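# Light what sits on two blue plates, then return the candle

## Task

Pick up the tall lit candle and use its flame to ignite whatever rests on each of the two blue plates, then set the candle back in its holder. The plates and the curtain cannot be moved, and nobody is available to answer questions.

## Robot and tools

Robot: two arms, left_arm and right_arm, each with six revolute joints and a parallel two-finger gripper. Base roots in the scene frame: left_arm at (+0.036, +0.349, 0) m, right_arm at (-0.007, -0.354, 0) m, both turned only slightly about z.

Frames: the scene frame has its origin at table-top height, halfway between the nominal bases. +z is up, +x points out over the table, and left_arm is on the +y side; image left/right does not match these names. Every hand pose, velocity, Hand target and offset for an arm is expressed in that arm's own base frame; fixed cameras and the table use the scene frame. On the gripper, the fingers point along its +z and separate along its y. end_effector_position is the spot between the finger pads, roughly 1 cm behind the tips. Printed positions and orientations may be a few cm off, more at long reach.

execute_actions(actions, cameras): actions is a list of actions; each action is a list of 1 to 15 rows, one row per 1/30 s step, and a short list repeats its final row until 15 steps are done. Every row holds 14 numbers in [-1, 1]: left_arm dx, dy, dz, rx, ry, rz, opening, then the same seven for right_arm, always both arms. The six pose numbers are an offset from the arm's Hand target as it stood when that action began (not from the previous row), along that arm's base axes; 1.0 equals 0.6 m for dx/dy/dz or 180 degrees for the rotation vector rx/ry/rz, which turns about the Hand target position. Sending the same offset again moves further. Opening is absolute: +1 fully open (0.094 m), -1 closed. Six zeros re-request the current Hand target. An empty actions list just returns state and images.

move(target, speed, blend, opening_speed, grip_force, blocking, cameras): target is one 14-number row, or a list of up to 15 rows, in the same layout and scale; every row is an offset from the Hand targets at the move's start, not from the prior row. Grippers travel straight lines, taking the short way round in rotation. speed: m/s, 0.002 to 2.9, default 0.25 (rotation capped at twice that in rad/s); one value or one per row. blend: corner-rounding distance in m per via row; 0 means stop at each. opening_speed: rate of the opening command per second on the -1..+1 scale, at least 0.2; use it to close gently. grip_force: newtons per pad, 10 to 50, one value or one per arm; it persists, and lower values close slowly. blocking=false returns after about 0.5 s while motion continues. Paths cap at 10 s total and avoid nothing. The result adds a move: line with the ending (done, off_target, moving, held, fault) and limits (paced = clipped pose, held = steps withheld). done means within 10 mm and 2 degrees.

wait(seconds 0 to 10) lets time pass holding the last commands; stop brakes a running move. zoom_image(camera, region [x0, y0, x1, y1] in pixels, at most 504 by 504) enlarges part of the newest image of one camera. read_manual only gives licence texts. finished_scene (scene 1) ends the session for good.

Cameras: cam_high, cam_low, cam_bench, cam_front, cam_left_wrist, cam_right_wrist, all 672x504; the wrist cameras ride on their arm's gripper. cameras=[] returns none, omitted means all; an unknown name voids the call.

Results: end_effector_position (m) and end_effector_quat_wxyz per arm in its base frame; Hand target (the last commanded pose after clipping, which the next offset starts from); Tool commands; grip_measured on the -1..+1 opening scale (a few mm too wide when empty, slightly narrower than a squeezed part); Joint positions (last entry = finger opening in m); Joint torques (include arm weight, noisy); Joint velocities (may read within noise); motor temperatures; step readings of end_effector_position after execute_actions calls.

Behaviour to expect: each step the commanded orientation is limited to 40 degrees from the measured one. Grippers often stop a few cm short of the target because of friction and load; resend zeros or the remaining gap as an offset. A wrist near the first joint's axis can make the whole arm swing. Paths passing near an arm's own base can flip its shoulder, so route around. Motors heat when holding, stretched, or pushing; MOTOR HOT appears at 75 C, at 90 C the arm folds and goes idle, at 100 C it goes limp.

Avoid: knocking anything off the table or leaving it there; dropping the candle or releasing it while it moves; fast impacts on fixed or heavy items such as the plates and curtain; hard presses; any contact or squeeze between the two arms, grippers or wrist cameras; strain on camera cables. A blocked arm keeps pushing until commanded back past its gripper. Keep the candle upright and grip it gently with a slow close; open well above grip_measured to release. The lit state must persist and the candle must sit in its holder after the robot stops.

Each tool is called after "Emit:" by a JSON object that holds its "method" and its "body", one argument or row to a line.

## Session

Emit:
{"method": "execute_actions", "body": {
  "actions": []
}}

Scene clock: 0.00 s.
left_arm: end_effector_position=(+0.2312, -0.1390, +0.3944) grip_measured=+1.000 end_effector_quat_wxyz=(+0.355, +0.067, +0.896, -0.259) | right_arm: end_effector_position=(+0.2204, +0.0685, +0.5040) grip_measured=+1.000 end_effector_quat_wxyz=(+0.558, +0.048, +0.814, +0.155)
Joint positions: left_arm=[-0.371 1.147 1.762 -1.302 0.262 -0.346 0.094] | right_arm=[0.528 1.104 2.045 -1.293 0.298 0.438 0.094]
Joint velocities: within noise
Joint torques (N m): no reading
Motor temperatures (°C): left_arm=[21 24 22 22 18 18 23] | right_arm=[20 21 25 28 17 20 19]
Heat: left arm: 24 °C; right arm: 28 °C.
Hand target: left_arm +0.2290, -0.1379, +0.4033; +0.369, +0.071, +0.888, -0.264 | right_arm +0.2204, +0.0658, +0.5074; +0.563, +0.051, +0.811, +0.152
Tool commands: left_gripper/opening=+1.0 right_gripper/opening=+1.0

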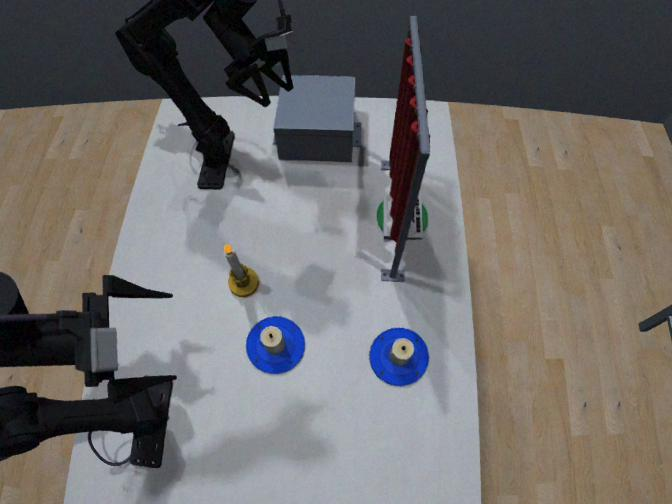

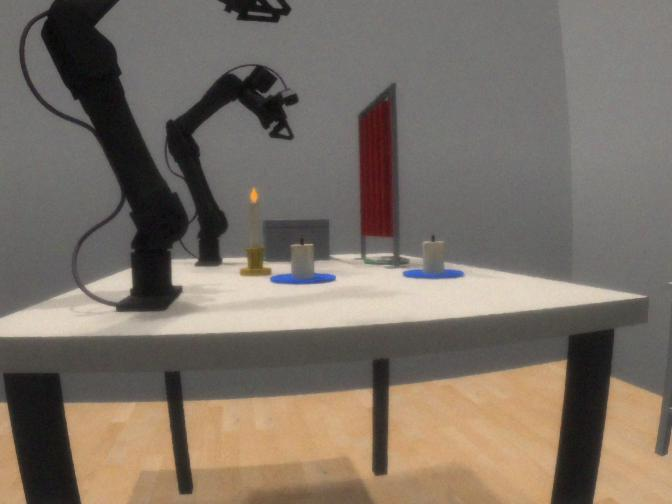

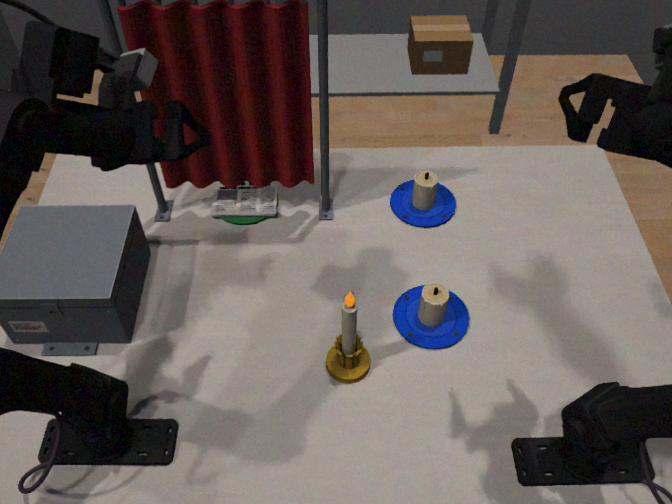

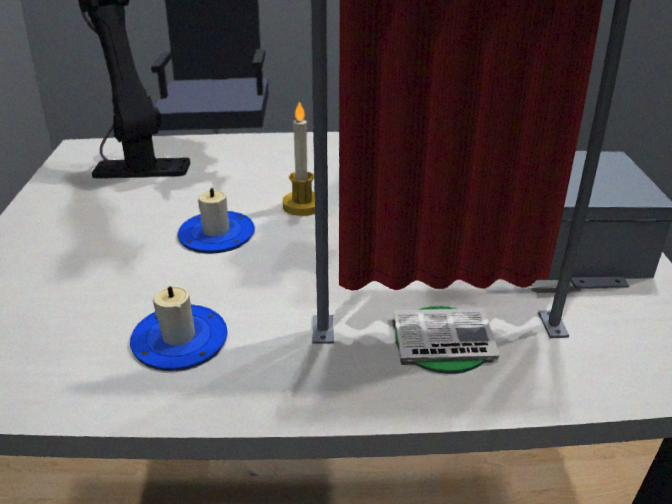

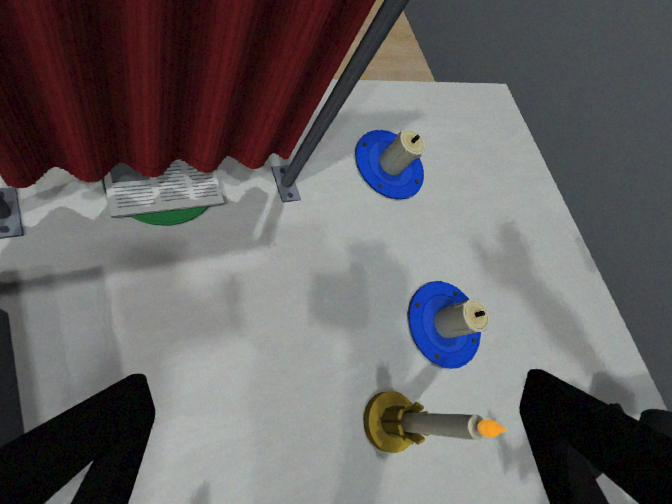

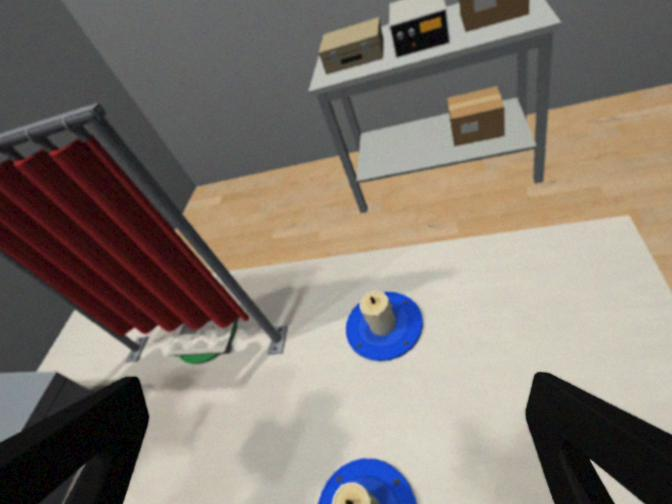

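Emit:
{"method": "move", "body": {
  "target": [0,0,0,0,0,0,1,-0.19,0.253,-0.545,-0.1185,-0.0094,0.3313,1]
}}

Scene clock: 64.10 s.
left_arm: end_effector_position=(+0.2312, -0.1390, +0.3944) grip_measured=+1.000 end_effector_quat_wxyz=(+0.355, +0.067, +0.896, -0.259) | right_arm: end_effector_position=(+0.1039, +0.2118, +0.1769) grip_measured=+1.000 end_effector_quat_wxyz=(+0.414, -0.458, +0.743, +0.259)
Joint positions: left_arm=[-0.371 1.147 1.762 -1.302 0.262 -0.346 0.094] | right_arm=[1.109 0.446 0.511 -0.616 -0.001 0.006 0.094]
Joint torques (N m): left_arm=[-0.02 -1.69 5.87 1.57 0.11 0.02] | right_arm=[-0.2 1.72 5.59 2.49 -0.06 -0.07]
Heat: left arm: 25 °C; right arm: 32 °C.
Hand target: left_arm +0.2290, -0.1379, +0.4033; +0.369, +0.071, +0.888, -0.264 | right_arm +0.1064, +0.2176, +0.1804; +0.424, -0.459, +0.734, +0.265
Off the commanded pose: left_arm 0.009 m, 2 deg | right_arm 0.007 m, 2 deg.
move: done
camera_calibration:
cam_right_wrist: T_world_to_cam=[[0.892483, -0.450846, -0.0145669, 0.00529128], [-0.383457, -0.741284, -0.550871, 0.332212], [0.23756, 0.497229, -0.834463, 0.106532], [0, 0, 0, 1]] pos_world=[0.0973591, 0.195678, 0.27198]

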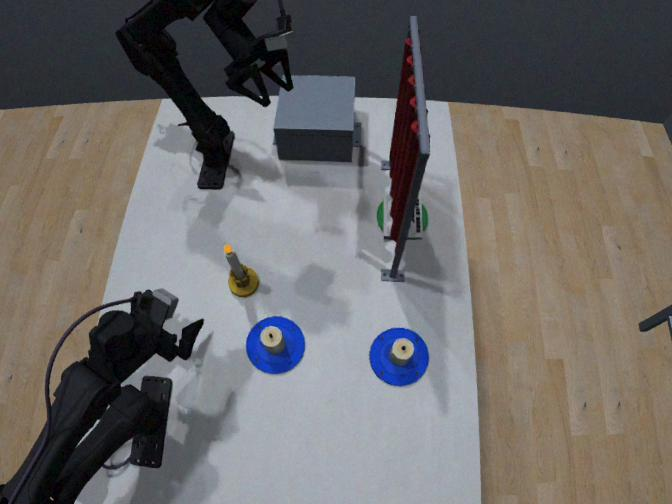

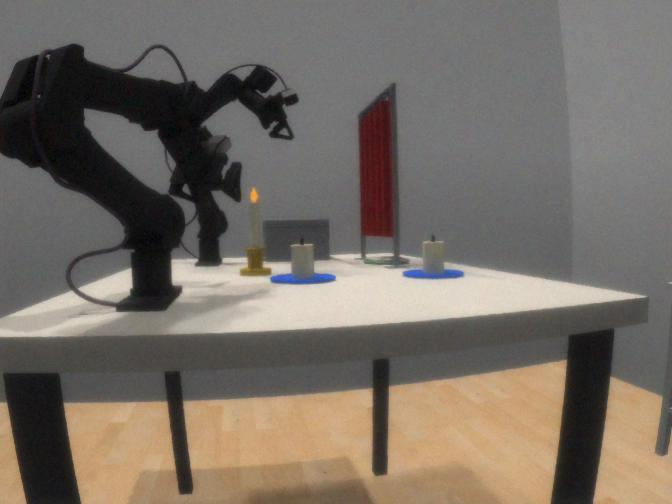

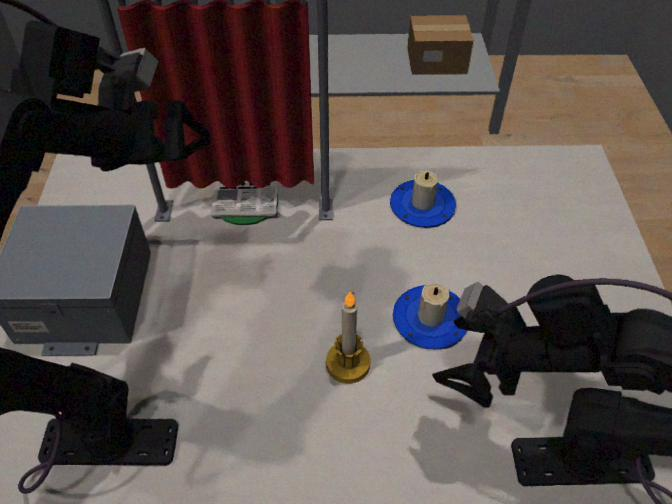

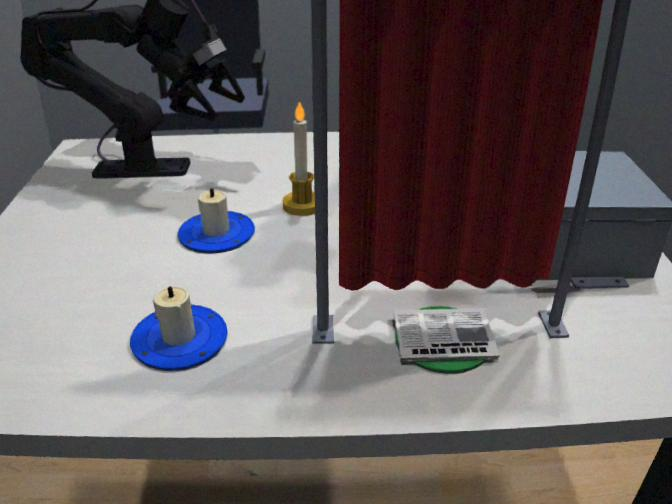

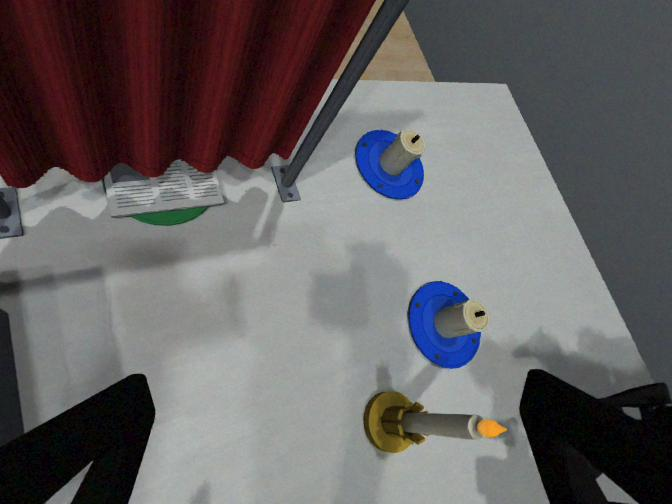

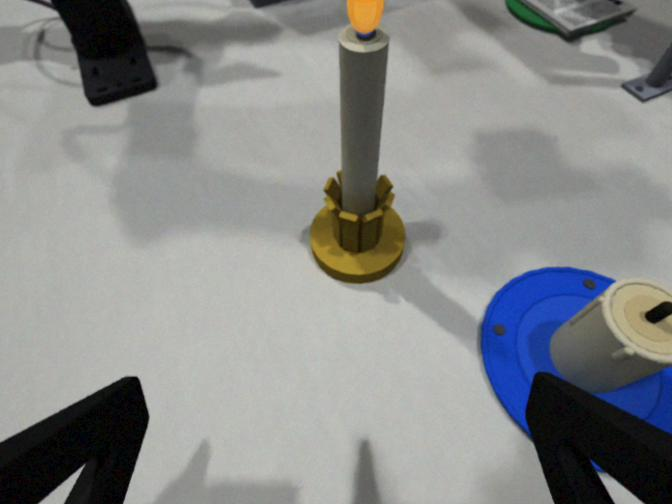

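Emit:
{"method": "move", "body": {
  "target": [0,0,0,0,0,0,1,0.103,0.14,-0.067,0,0,0,1],
  "cameras": ["cam_low","cam_bench","cam_right_wrist","cam_front"]
}}

Scene clock: 90.37 s.
left_arm: end_effector_position=(+0.2312, -0.1390, +0.3944) grip_measured=+1.000 end_effector_quat_wxyz=(+0.355, +0.067, +0.896, -0.259) | right_arm: end_effector_position=(+0.1623, +0.2913, +0.1209) grip_measured=+1.000 end_effector_quat_wxyz=(+0.396, -0.461, +0.753, +0.250)
Joint positions: left_arm=[-0.371 1.147 1.762 -1.302 0.262 -0.346 0.094] | right_arm=[1.017 1.053 0.463 -0.007 -0.078 -0.04 0.094]
Joint torques (N m): left_arm=[-0.02 -1.68 5.91 1.56 0.08 0.02] | right_arm=[-0.34 -2.19 7.64 2.51 -0.11 -0.07]
Motor temperatures (°C): left_arm=[21 23 24 25 18 18 23] | right_arm=[20 20 26 34 17 20 18]
Heat: left arm: 25 °C; right arm: 34 °C.
Hand target: left_arm +0.2290, -0.1379, +0.4033; +0.369, +0.071, +0.888, -0.264 | right_arm +0.1682, +0.3016, +0.1402; +0.424, -0.459, +0.734, +0.265
Off the commanded pose: left_arm 0.009 m, 2 deg | right_arm 0.023 m, 4 deg.
move: off_target (right_arm)
camera_calibration:
cam_right_wrist: T_world_to_cam=[[0.890878, -0.45383, -0.0193724, -0.0101023], [-0.398315, -0.759978, -0.513594, 0.386101], [0.218362, 0.465266, -0.857815, 0.0215957], [0, 0, 0, 1]] pos_world=[0.158074, 0.278796, 0.216629]
Images, in order (width x height): cam_low 672x504, cam_bench 672x504, cam_front 672x504, cam_right_wrist 672x504.

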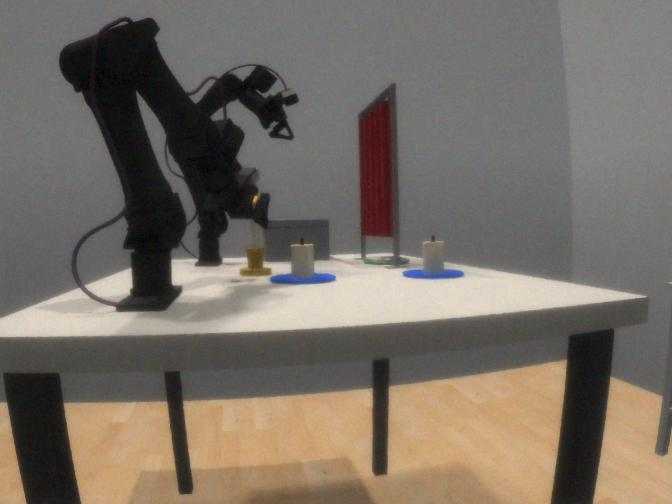

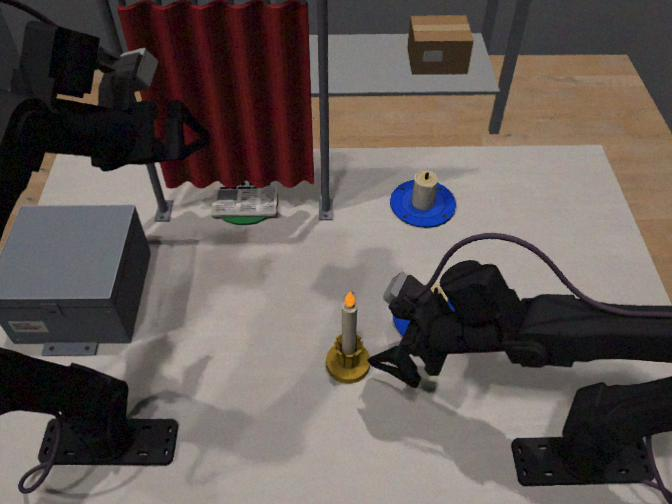

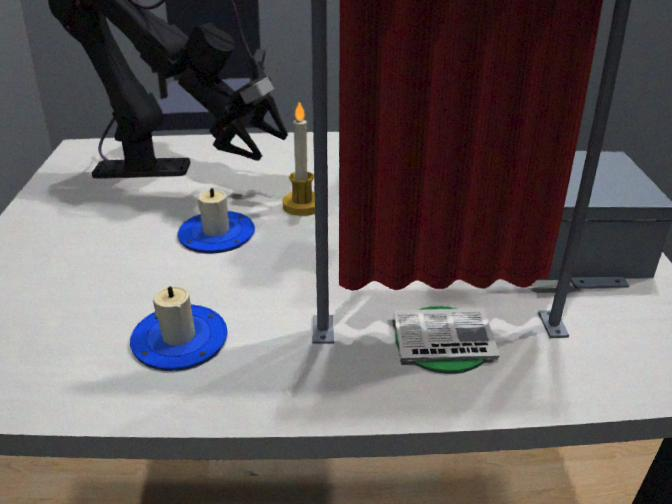

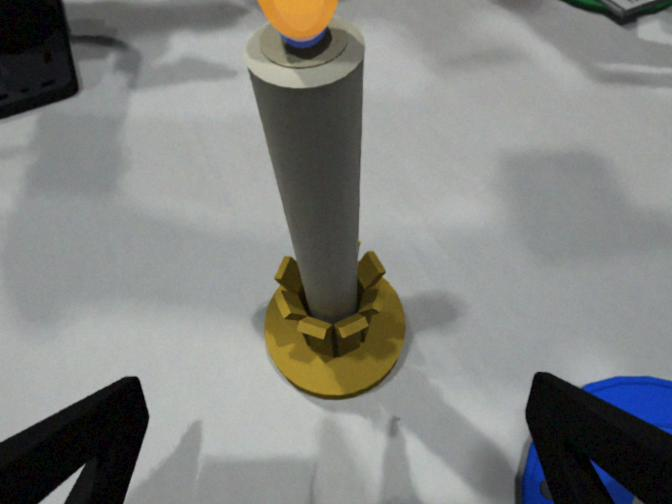

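Emit:
{"method": "move", "body": {
  "target": [0,0,0,0,0,0,1,0.04,0.086,0.004,0,0,0,1],
  "cameras": ["cam_low","cam_bench","cam_right_wrist","cam_front"],
  "speed": 0.12
}}

Scene clock: 102.73 s.
left_arm: end_effector_position=(+0.2312, -0.1390, +0.3944) grip_measured=+1.000 end_effector_quat_wxyz=(+0.355, +0.067, +0.896, -0.259) | right_arm: end_effector_position=(+0.1859, +0.3353, +0.1158) grip_measured=+1.000 end_effector_quat_wxyz=(+0.390, -0.466, +0.755, +0.245)
Joint positions: left_arm=[-0.371 1.147 1.762 -1.302 0.262 -0.346 0.094] | right_arm=[1.03 1.317 0.608 0.095 -0.069 -0.04 0.094]
Joint torques (N m): left_arm=[-0.1 -1.74 5.85 1.54 0.11 0.02] | right_arm=[0.53 -4.05 9.09 2.51 0.05 0.07]
Heat: left arm: 25 °C; right arm: 35 °C.
Hand target: left_arm +0.2290, -0.1379, +0.4033; +0.369, +0.071, +0.888, -0.264 | right_arm +0.1922, +0.3532, +0.1426; +0.424, -0.459, +0.734, +0.265
Off the commanded pose: left_arm 0.009 m, 2 deg | right_arm 0.033 m, 5 deg.
move: off_target (right_arm)
camera_calibration:
cam_right_wrist: T_world_to_cam=[[0.892941, -0.44991, -0.0154339, -0.0133562], [-0.396869, -0.770562, -0.498727, 0.427874], [0.21249, 0.451459, -0.866622, -0.00158559], [0, 0, 0, 1]] pos_world=[0.182073, 0.32441, 0.211812]
Images, in order (width x height): cam_low 672x504, cam_bench 672x504, cam_front 672x504, cam_right_wrist 672x504.

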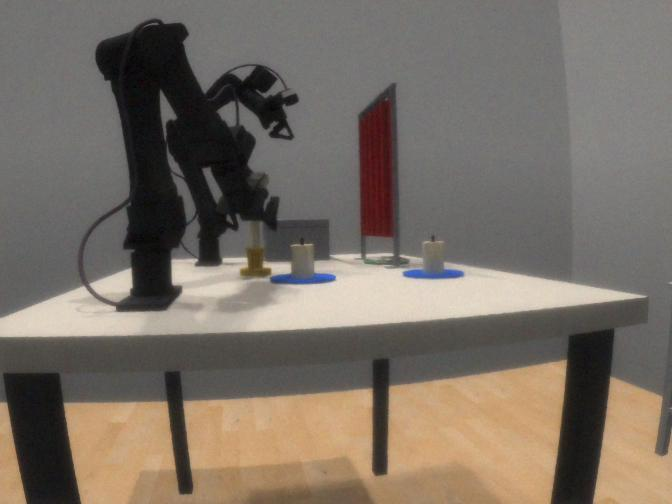

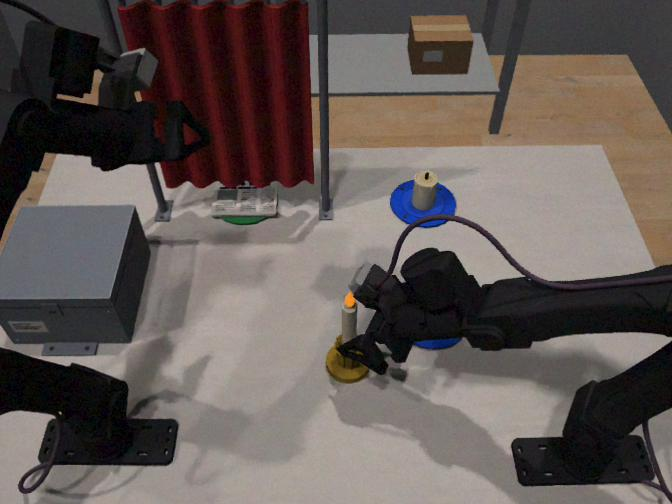

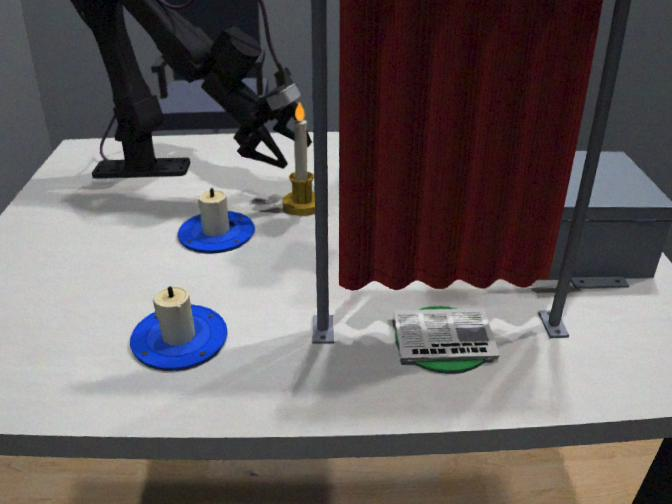

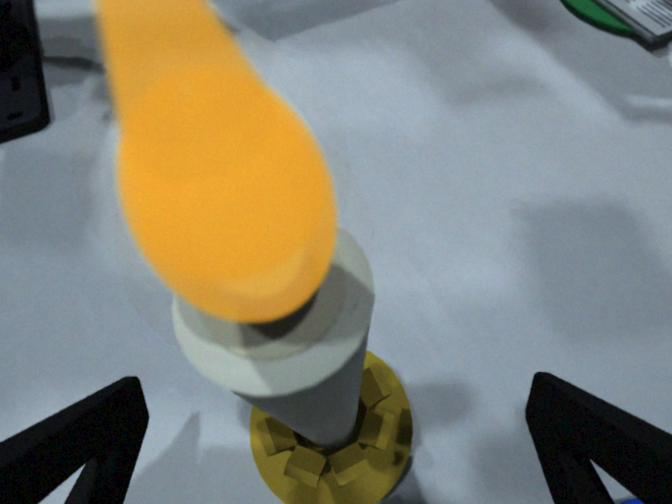

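Emit:
{"method": "move", "body": {
  "target": [
    [0,0,0,0,0,0,1,-0.005,0.019,0.002,0,0,0,1],
    [0,0,0,0,0,0,1,-0.005,0.019,0.002,0,0,0,-0.9]
  ],
  "cameras": ["cam_low","cam_bench","cam_right_wrist","cam_front"],
  "speed": 0.1,
  "opening_speed": 0.7,
  "grip_force": 30
}}

Scene clock: 120.93 s.
left_arm: end_effector_position=(+0.2312, -0.1390, +0.3944) grip_measured=+1.000 end_effector_quat_wxyz=(+0.355, +0.067, +0.896, -0.259) | right_arm: end_effector_position=(+0.1825, +0.3470, +0.1167) grip_measured=-0.519 end_effector_quat_wxyz=(+0.393, -0.472, +0.751, +0.242)
Joint positions: left_arm=[-0.371 1.147 1.762 -1.302 0.262 -0.346 0.094] | right_arm=[1.067 1.353 0.637 0.103 -0.038 -0.036 0.023]
Joint torques (N m): left_arm=[-0.03 -1.73 5.89 1.56 0.09 0.02] | right_arm=[0.53 -4.3 9.14 2.49 0.03 0.1]
Heat: left arm: 25 °C; right arm: 36 °C.
Hand target: left_arm +0.2290, -0.1379, +0.4033; +0.369, +0.071, +0.888, -0.264 | right_arm +0.1892, +0.3646, +0.1438; +0.424, -0.459, +0.734, +0.265
Off the commanded pose: left_arm 0.009 m, 2 deg | right_arm 0.033 m, 5 deg.
grip_force (N): 30, 30
move: off_target (right_arm); target 2's new opening was sent with right_arm's hand 0.034 m and 5 deg from that target
camera_calibration:
cam_right_wrist: T_world_to_cam=[[0.897085, -0.441856, -0.00149591, -0.0103195], [-0.383522, -0.776961, -0.499242, 0.435879], [0.219431, 0.448436, -0.866461, -0.00562291], [0, 0, 0, 1]] pos_world=[0.17766, 0.336622, 0.212721]
Images, in order (width x height): cam_low 672x504, cam_bench 672x504, cam_front 672x504, cam_right_wrist 672x504.

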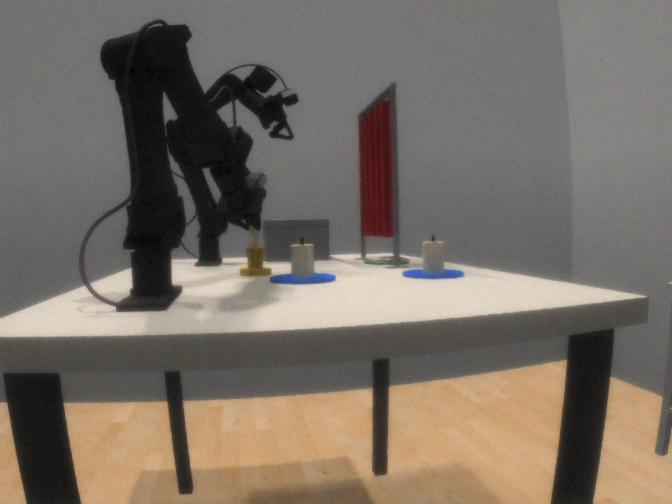

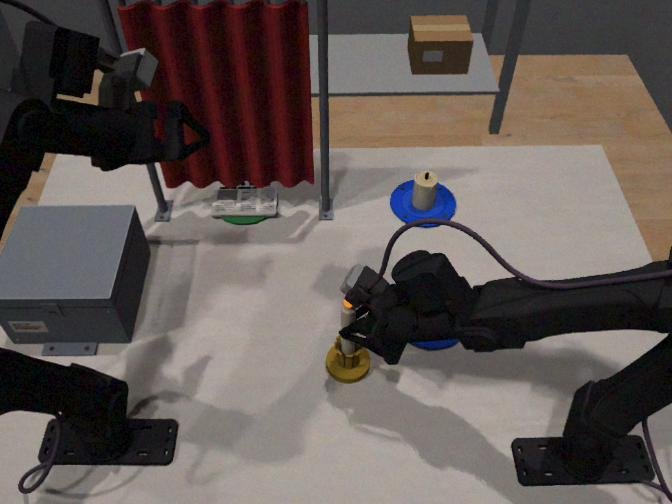

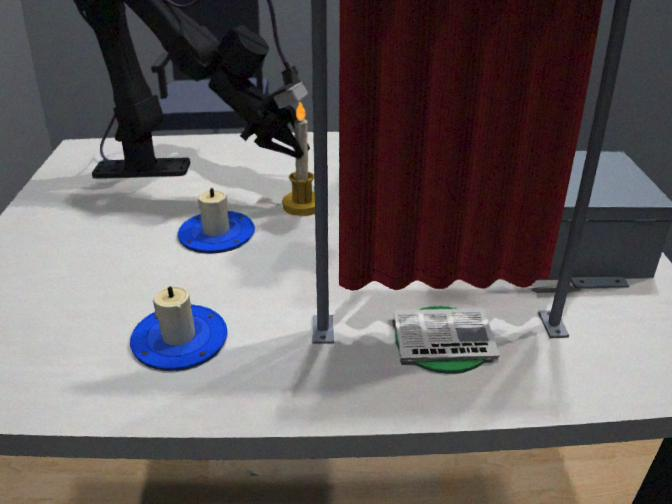

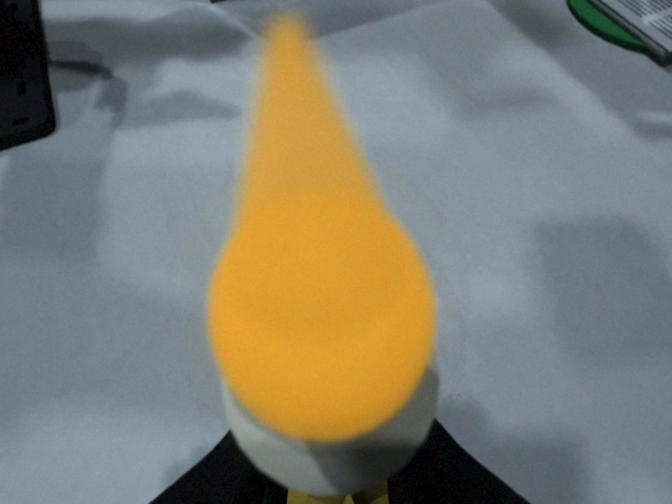

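Emit:
{"method": "move", "body": {
  "target": [0,0,0,0,0,0,1,0,0,0.2,0,0,0,-0.9],
  "cameras": ["cam_low","cam_bench","cam_right_wrist","cam_front"],
  "speed": 0.15
}}

Scene clock: 128.73 s.
left_arm: end_effector_position=(+0.2312, -0.1390, +0.3944) grip_measured=+1.000 end_effector_quat_wxyz=(+0.355, +0.067, +0.896, -0.259) | right_arm: end_effector_position=(+0.1939, +0.3626, +0.2422) grip_measured=-0.520 end_effector_quat_wxyz=(+0.415, -0.462, +0.742, +0.252)
Joint positions: left_arm=[-0.371 1.147 1.762 -1.302 0.262 -0.346 0.094] | right_arm=[1.062 1.288 1.059 -0.328 -0.035 -0.033 0.023]
Joint torques (N m): left_arm=[0.01 -1.77 5.93 1.55 0.09 0.04] | right_arm=[0.55 -5.85 9.76 1.67 0 0.08]
Heat: left arm: 25 °C; right arm: 35 °C.
Hand target: left_arm +0.2290, -0.1379, +0.4033; +0.369, +0.071, +0.888, -0.264 | right_arm +0.1892, +0.3646, +0.2638; +0.424, -0.459, +0.734, +0.265
Off the commanded pose: left_arm 0.009 m, 2 deg | right_arm 0.022 m, 2 deg.
grip_force (N): 30, 30
move: off_target (right_arm)
camera_calibration:
cam_right_wrist: T_world_to_cam=[[0.893164, -0.449731, 0.000107923, -0.0102033], [-0.376661, -0.748178, -0.546221, 0.514646], [0.245733, 0.487824, -0.837641, 0.0671788], [0, 0, 0, 1]] pos_world=[0.186452, 0.347686, 0.337383]
Images, in order (width x height): cam_low 672x504, cam_bench 672x504, cam_front 672x504, cam_right_wrist 672x504.

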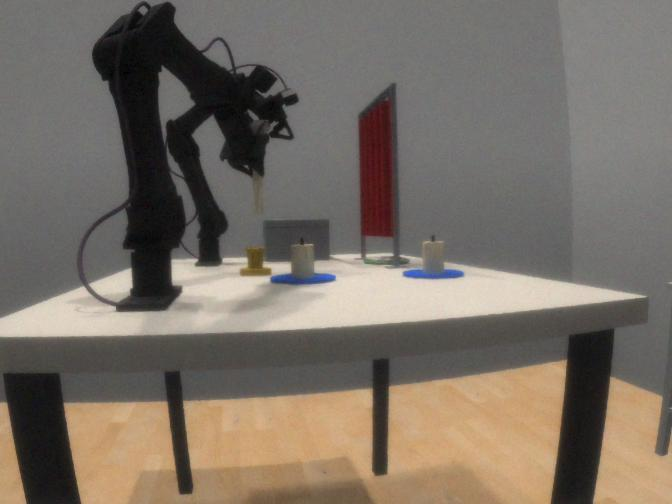

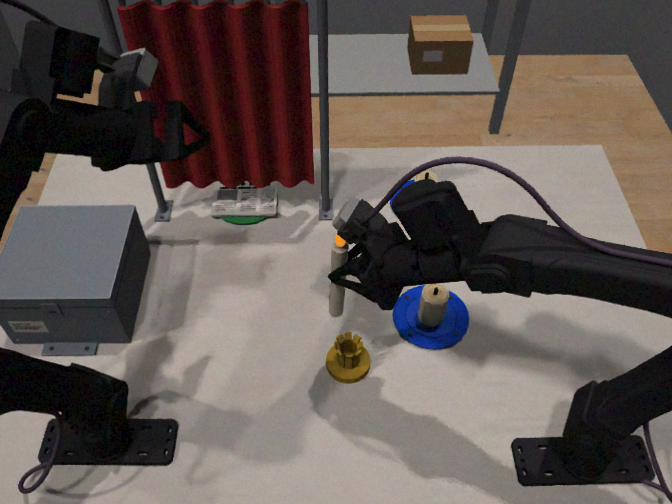

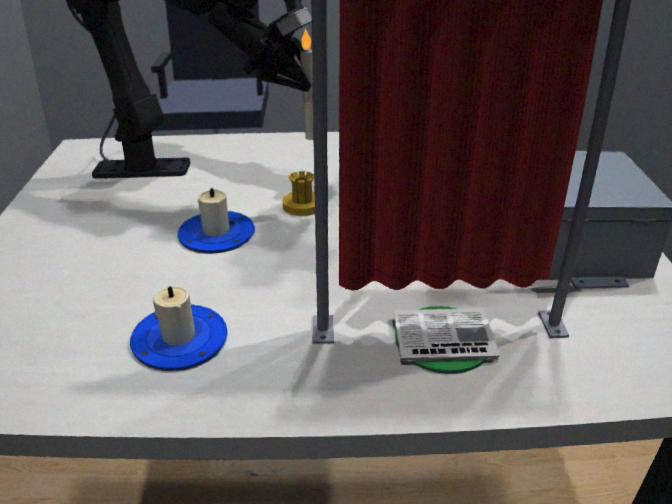

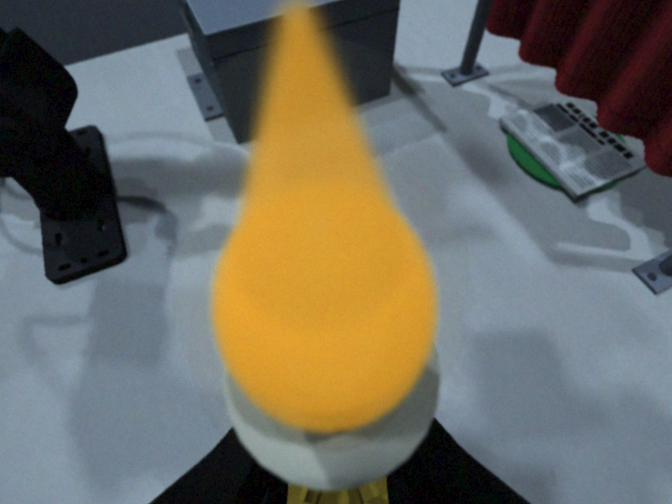

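Emit:
{"method": "move", "body": {
  "target": [0,0,0,0,0,0,1,0.013,-0.281,-0.131,0.1457,0.2485,-0.2773,-0.9],
  "speed": 0.3
}}

Scene clock: 191.80 s.
left_arm: end_effector_position=(+0.2312, -0.1390, +0.3944) grip_measured=+1.000 end_effector_quat_wxyz=(+0.355, +0.067, +0.896, -0.259) | right_arm: end_effector_position=(+0.2013, +0.2012, +0.1897) grip_measured=-0.520 end_effector_quat_wxyz=(+0.286, +0.113, +0.876, +0.373)
Joint positions: left_arm=[-0.371 1.147 1.762 -1.302 0.262 -0.346 0.094] | right_arm=[0.775 0.748 0.634 -0.478 -0.01 1.038 0.023]
Joint torques (N m): left_arm=[0.01 -1.66 5.81 1.56 0.13 0.02] | right_arm=[-0.39 -1.52 5.87 1.6 -0.02 0.08]
Heat: left arm: 26 °C; right arm: 32 °C.
Hand target: left_arm +0.2290, -0.1379, +0.4033; +0.369, +0.071, +0.888, -0.264 | right_arm +0.1970, +0.1960, +0.1852; +0.282, +0.116, +0.879, +0.366
Off the commanded pose: left_arm 0.009 m, 2 deg | right_arm 0.008 m, 1 deg.
grip_force (N): 30, 30
move: done
camera_calibration:
cam_right_wrist: T_world_to_cam=[[0.00700064, -0.691818, -0.722038, 0.274732], [-0.982122, 0.131075, -0.135111, 0.234894], [0.188113, 0.710075, -0.678533, 0.0368965], [0, 0, 0, 1]] pos_world=[0.22183, 0.133077, 0.255139]

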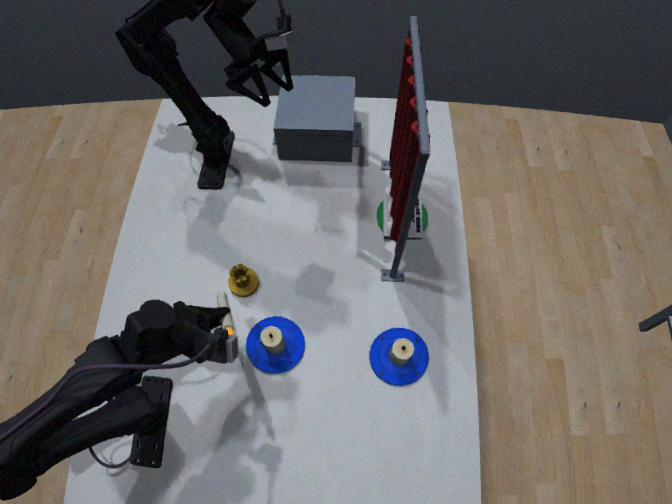

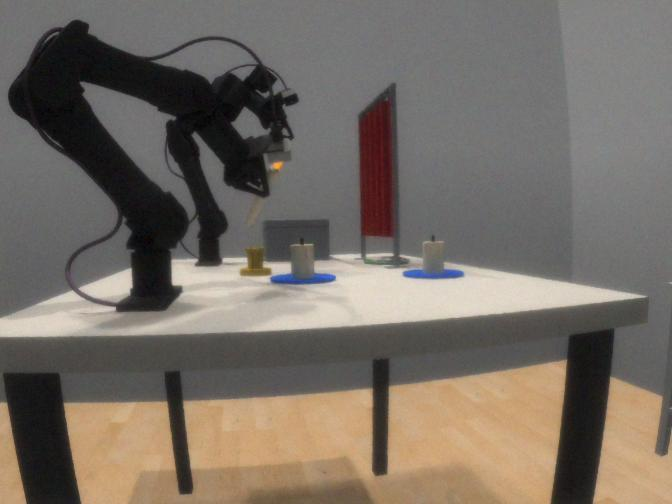

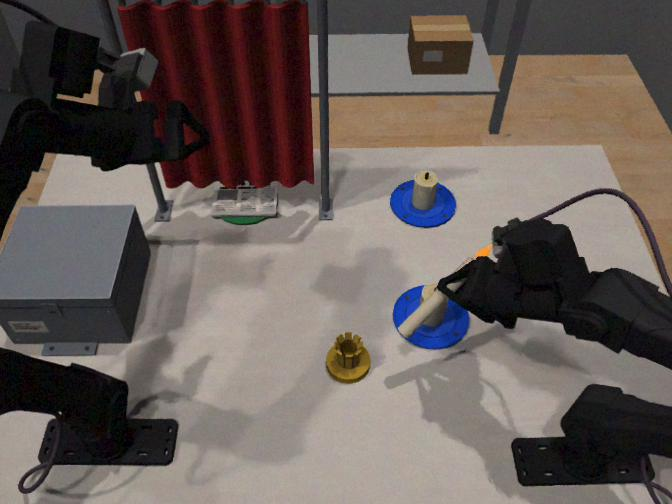

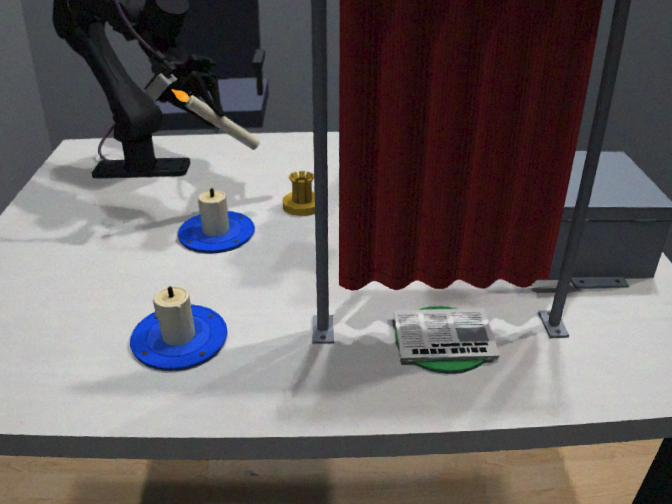

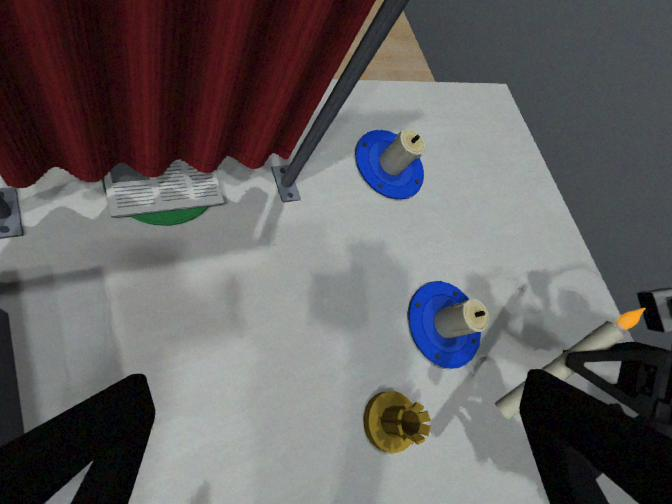

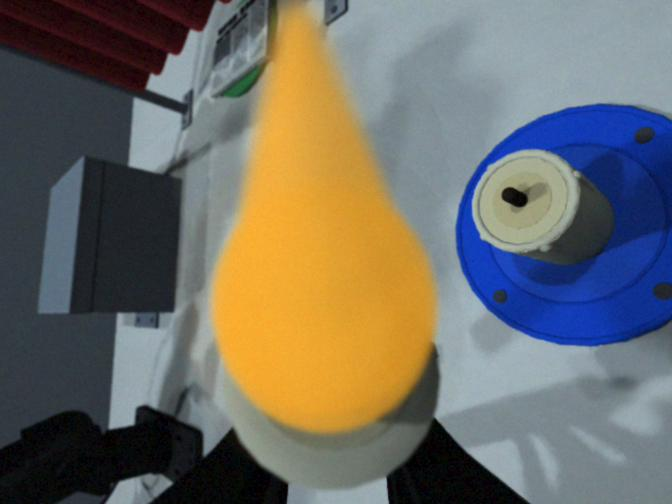

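Emit:
{"method": "move", "body": {
  "target": [0,0,0,0,0,0,1,0.093,0.128,-0.082,0.0322,0.2268,-0.1796,-0.9],
  "speed": 0.3
}}

Scene clock: 273.93 s.
left_arm: end_effector_position=(+0.2312, -0.1390, +0.3944) grip_measured=+1.000 end_effector_quat_wxyz=(+0.355, +0.067, +0.896, -0.259) | right_arm: end_effector_position=(+0.2478, +0.2731, +0.1248) grip_measured=-0.520 end_effector_quat_wxyz=(+0.044, +0.473, +0.843, +0.253)
Joint positions: left_arm=[-0.371 1.147 1.762 -1.302 0.262 -0.346 0.094] | right_arm=[0.813 1.478 1.083 -0.658 -0.037 1.847 0.023]
Joint torques (N m): left_arm=[-0.12 -1.7 5.9 1.57 0.08 0.03] | right_arm=[-0.42 -5.56 9.32 0.91 -0.04 0.1]
Heat: left arm: 26 °C; right arm: 32 °C.
Hand target: left_arm +0.2290, -0.1379, +0.4033; +0.369, +0.071, +0.888, -0.264 | right_arm +0.2528, +0.2728, +0.1360; +0.044, +0.483, +0.836, +0.255
Off the commanded pose: left_arm 0.009 m, 2 deg | right_arm 0.012 m, 1 deg.
grip_force (N): 30, 30
move: off_target (right_arm)
camera_calibration:
cam_right_wrist: T_world_to_cam=[[-0.780696, -0.41561, -0.466671, 0.365184], [-0.622347, 0.584664, 0.520434, -0.0324586], [0.0565486, 0.696733, -0.715099, -0.0261813], [0, 0, 0, 1]] pos_world=[0.266378, 0.188993, 0.168591]

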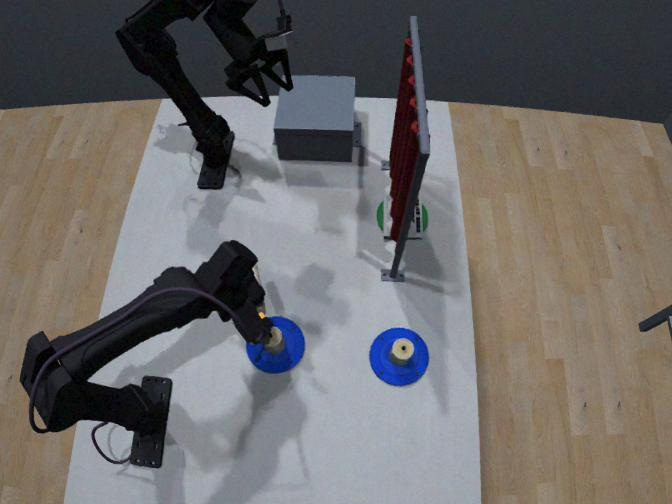

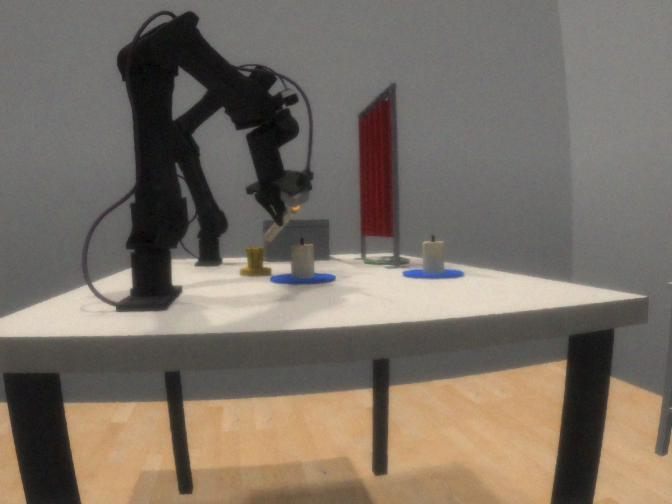

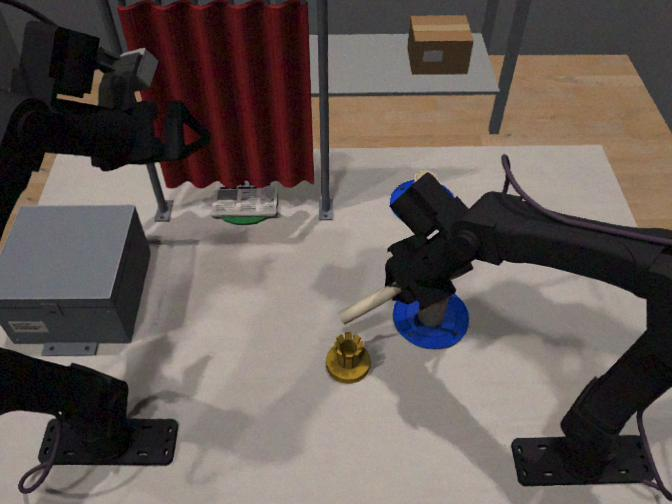

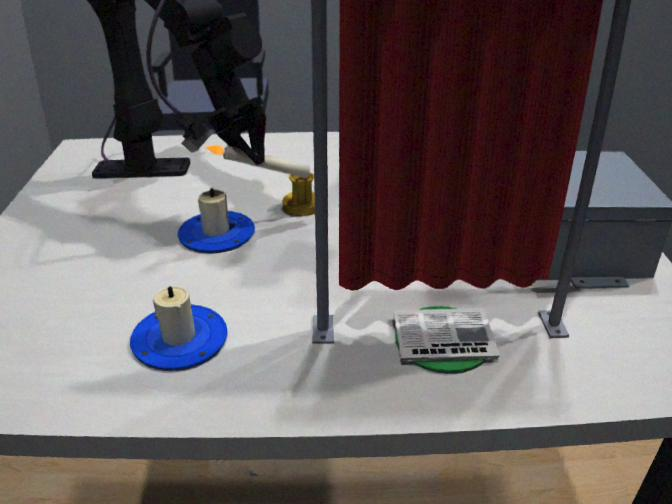

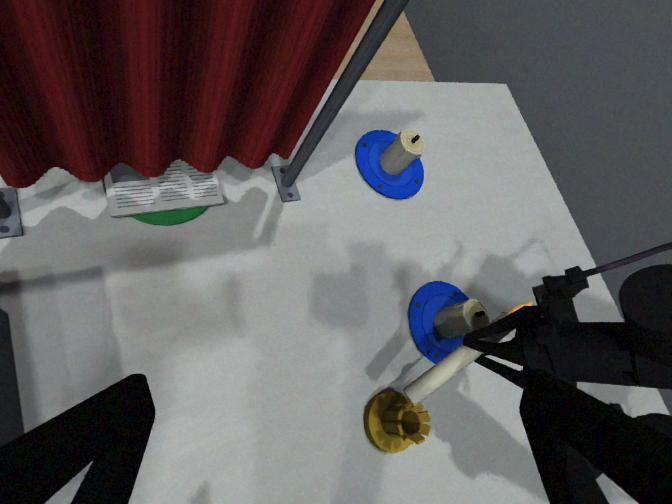

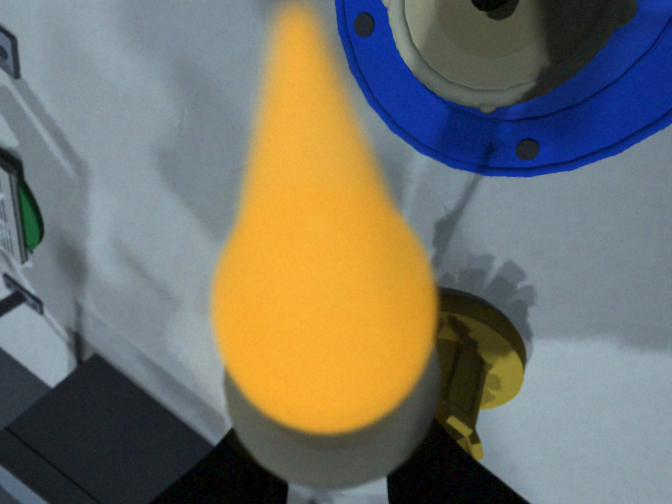

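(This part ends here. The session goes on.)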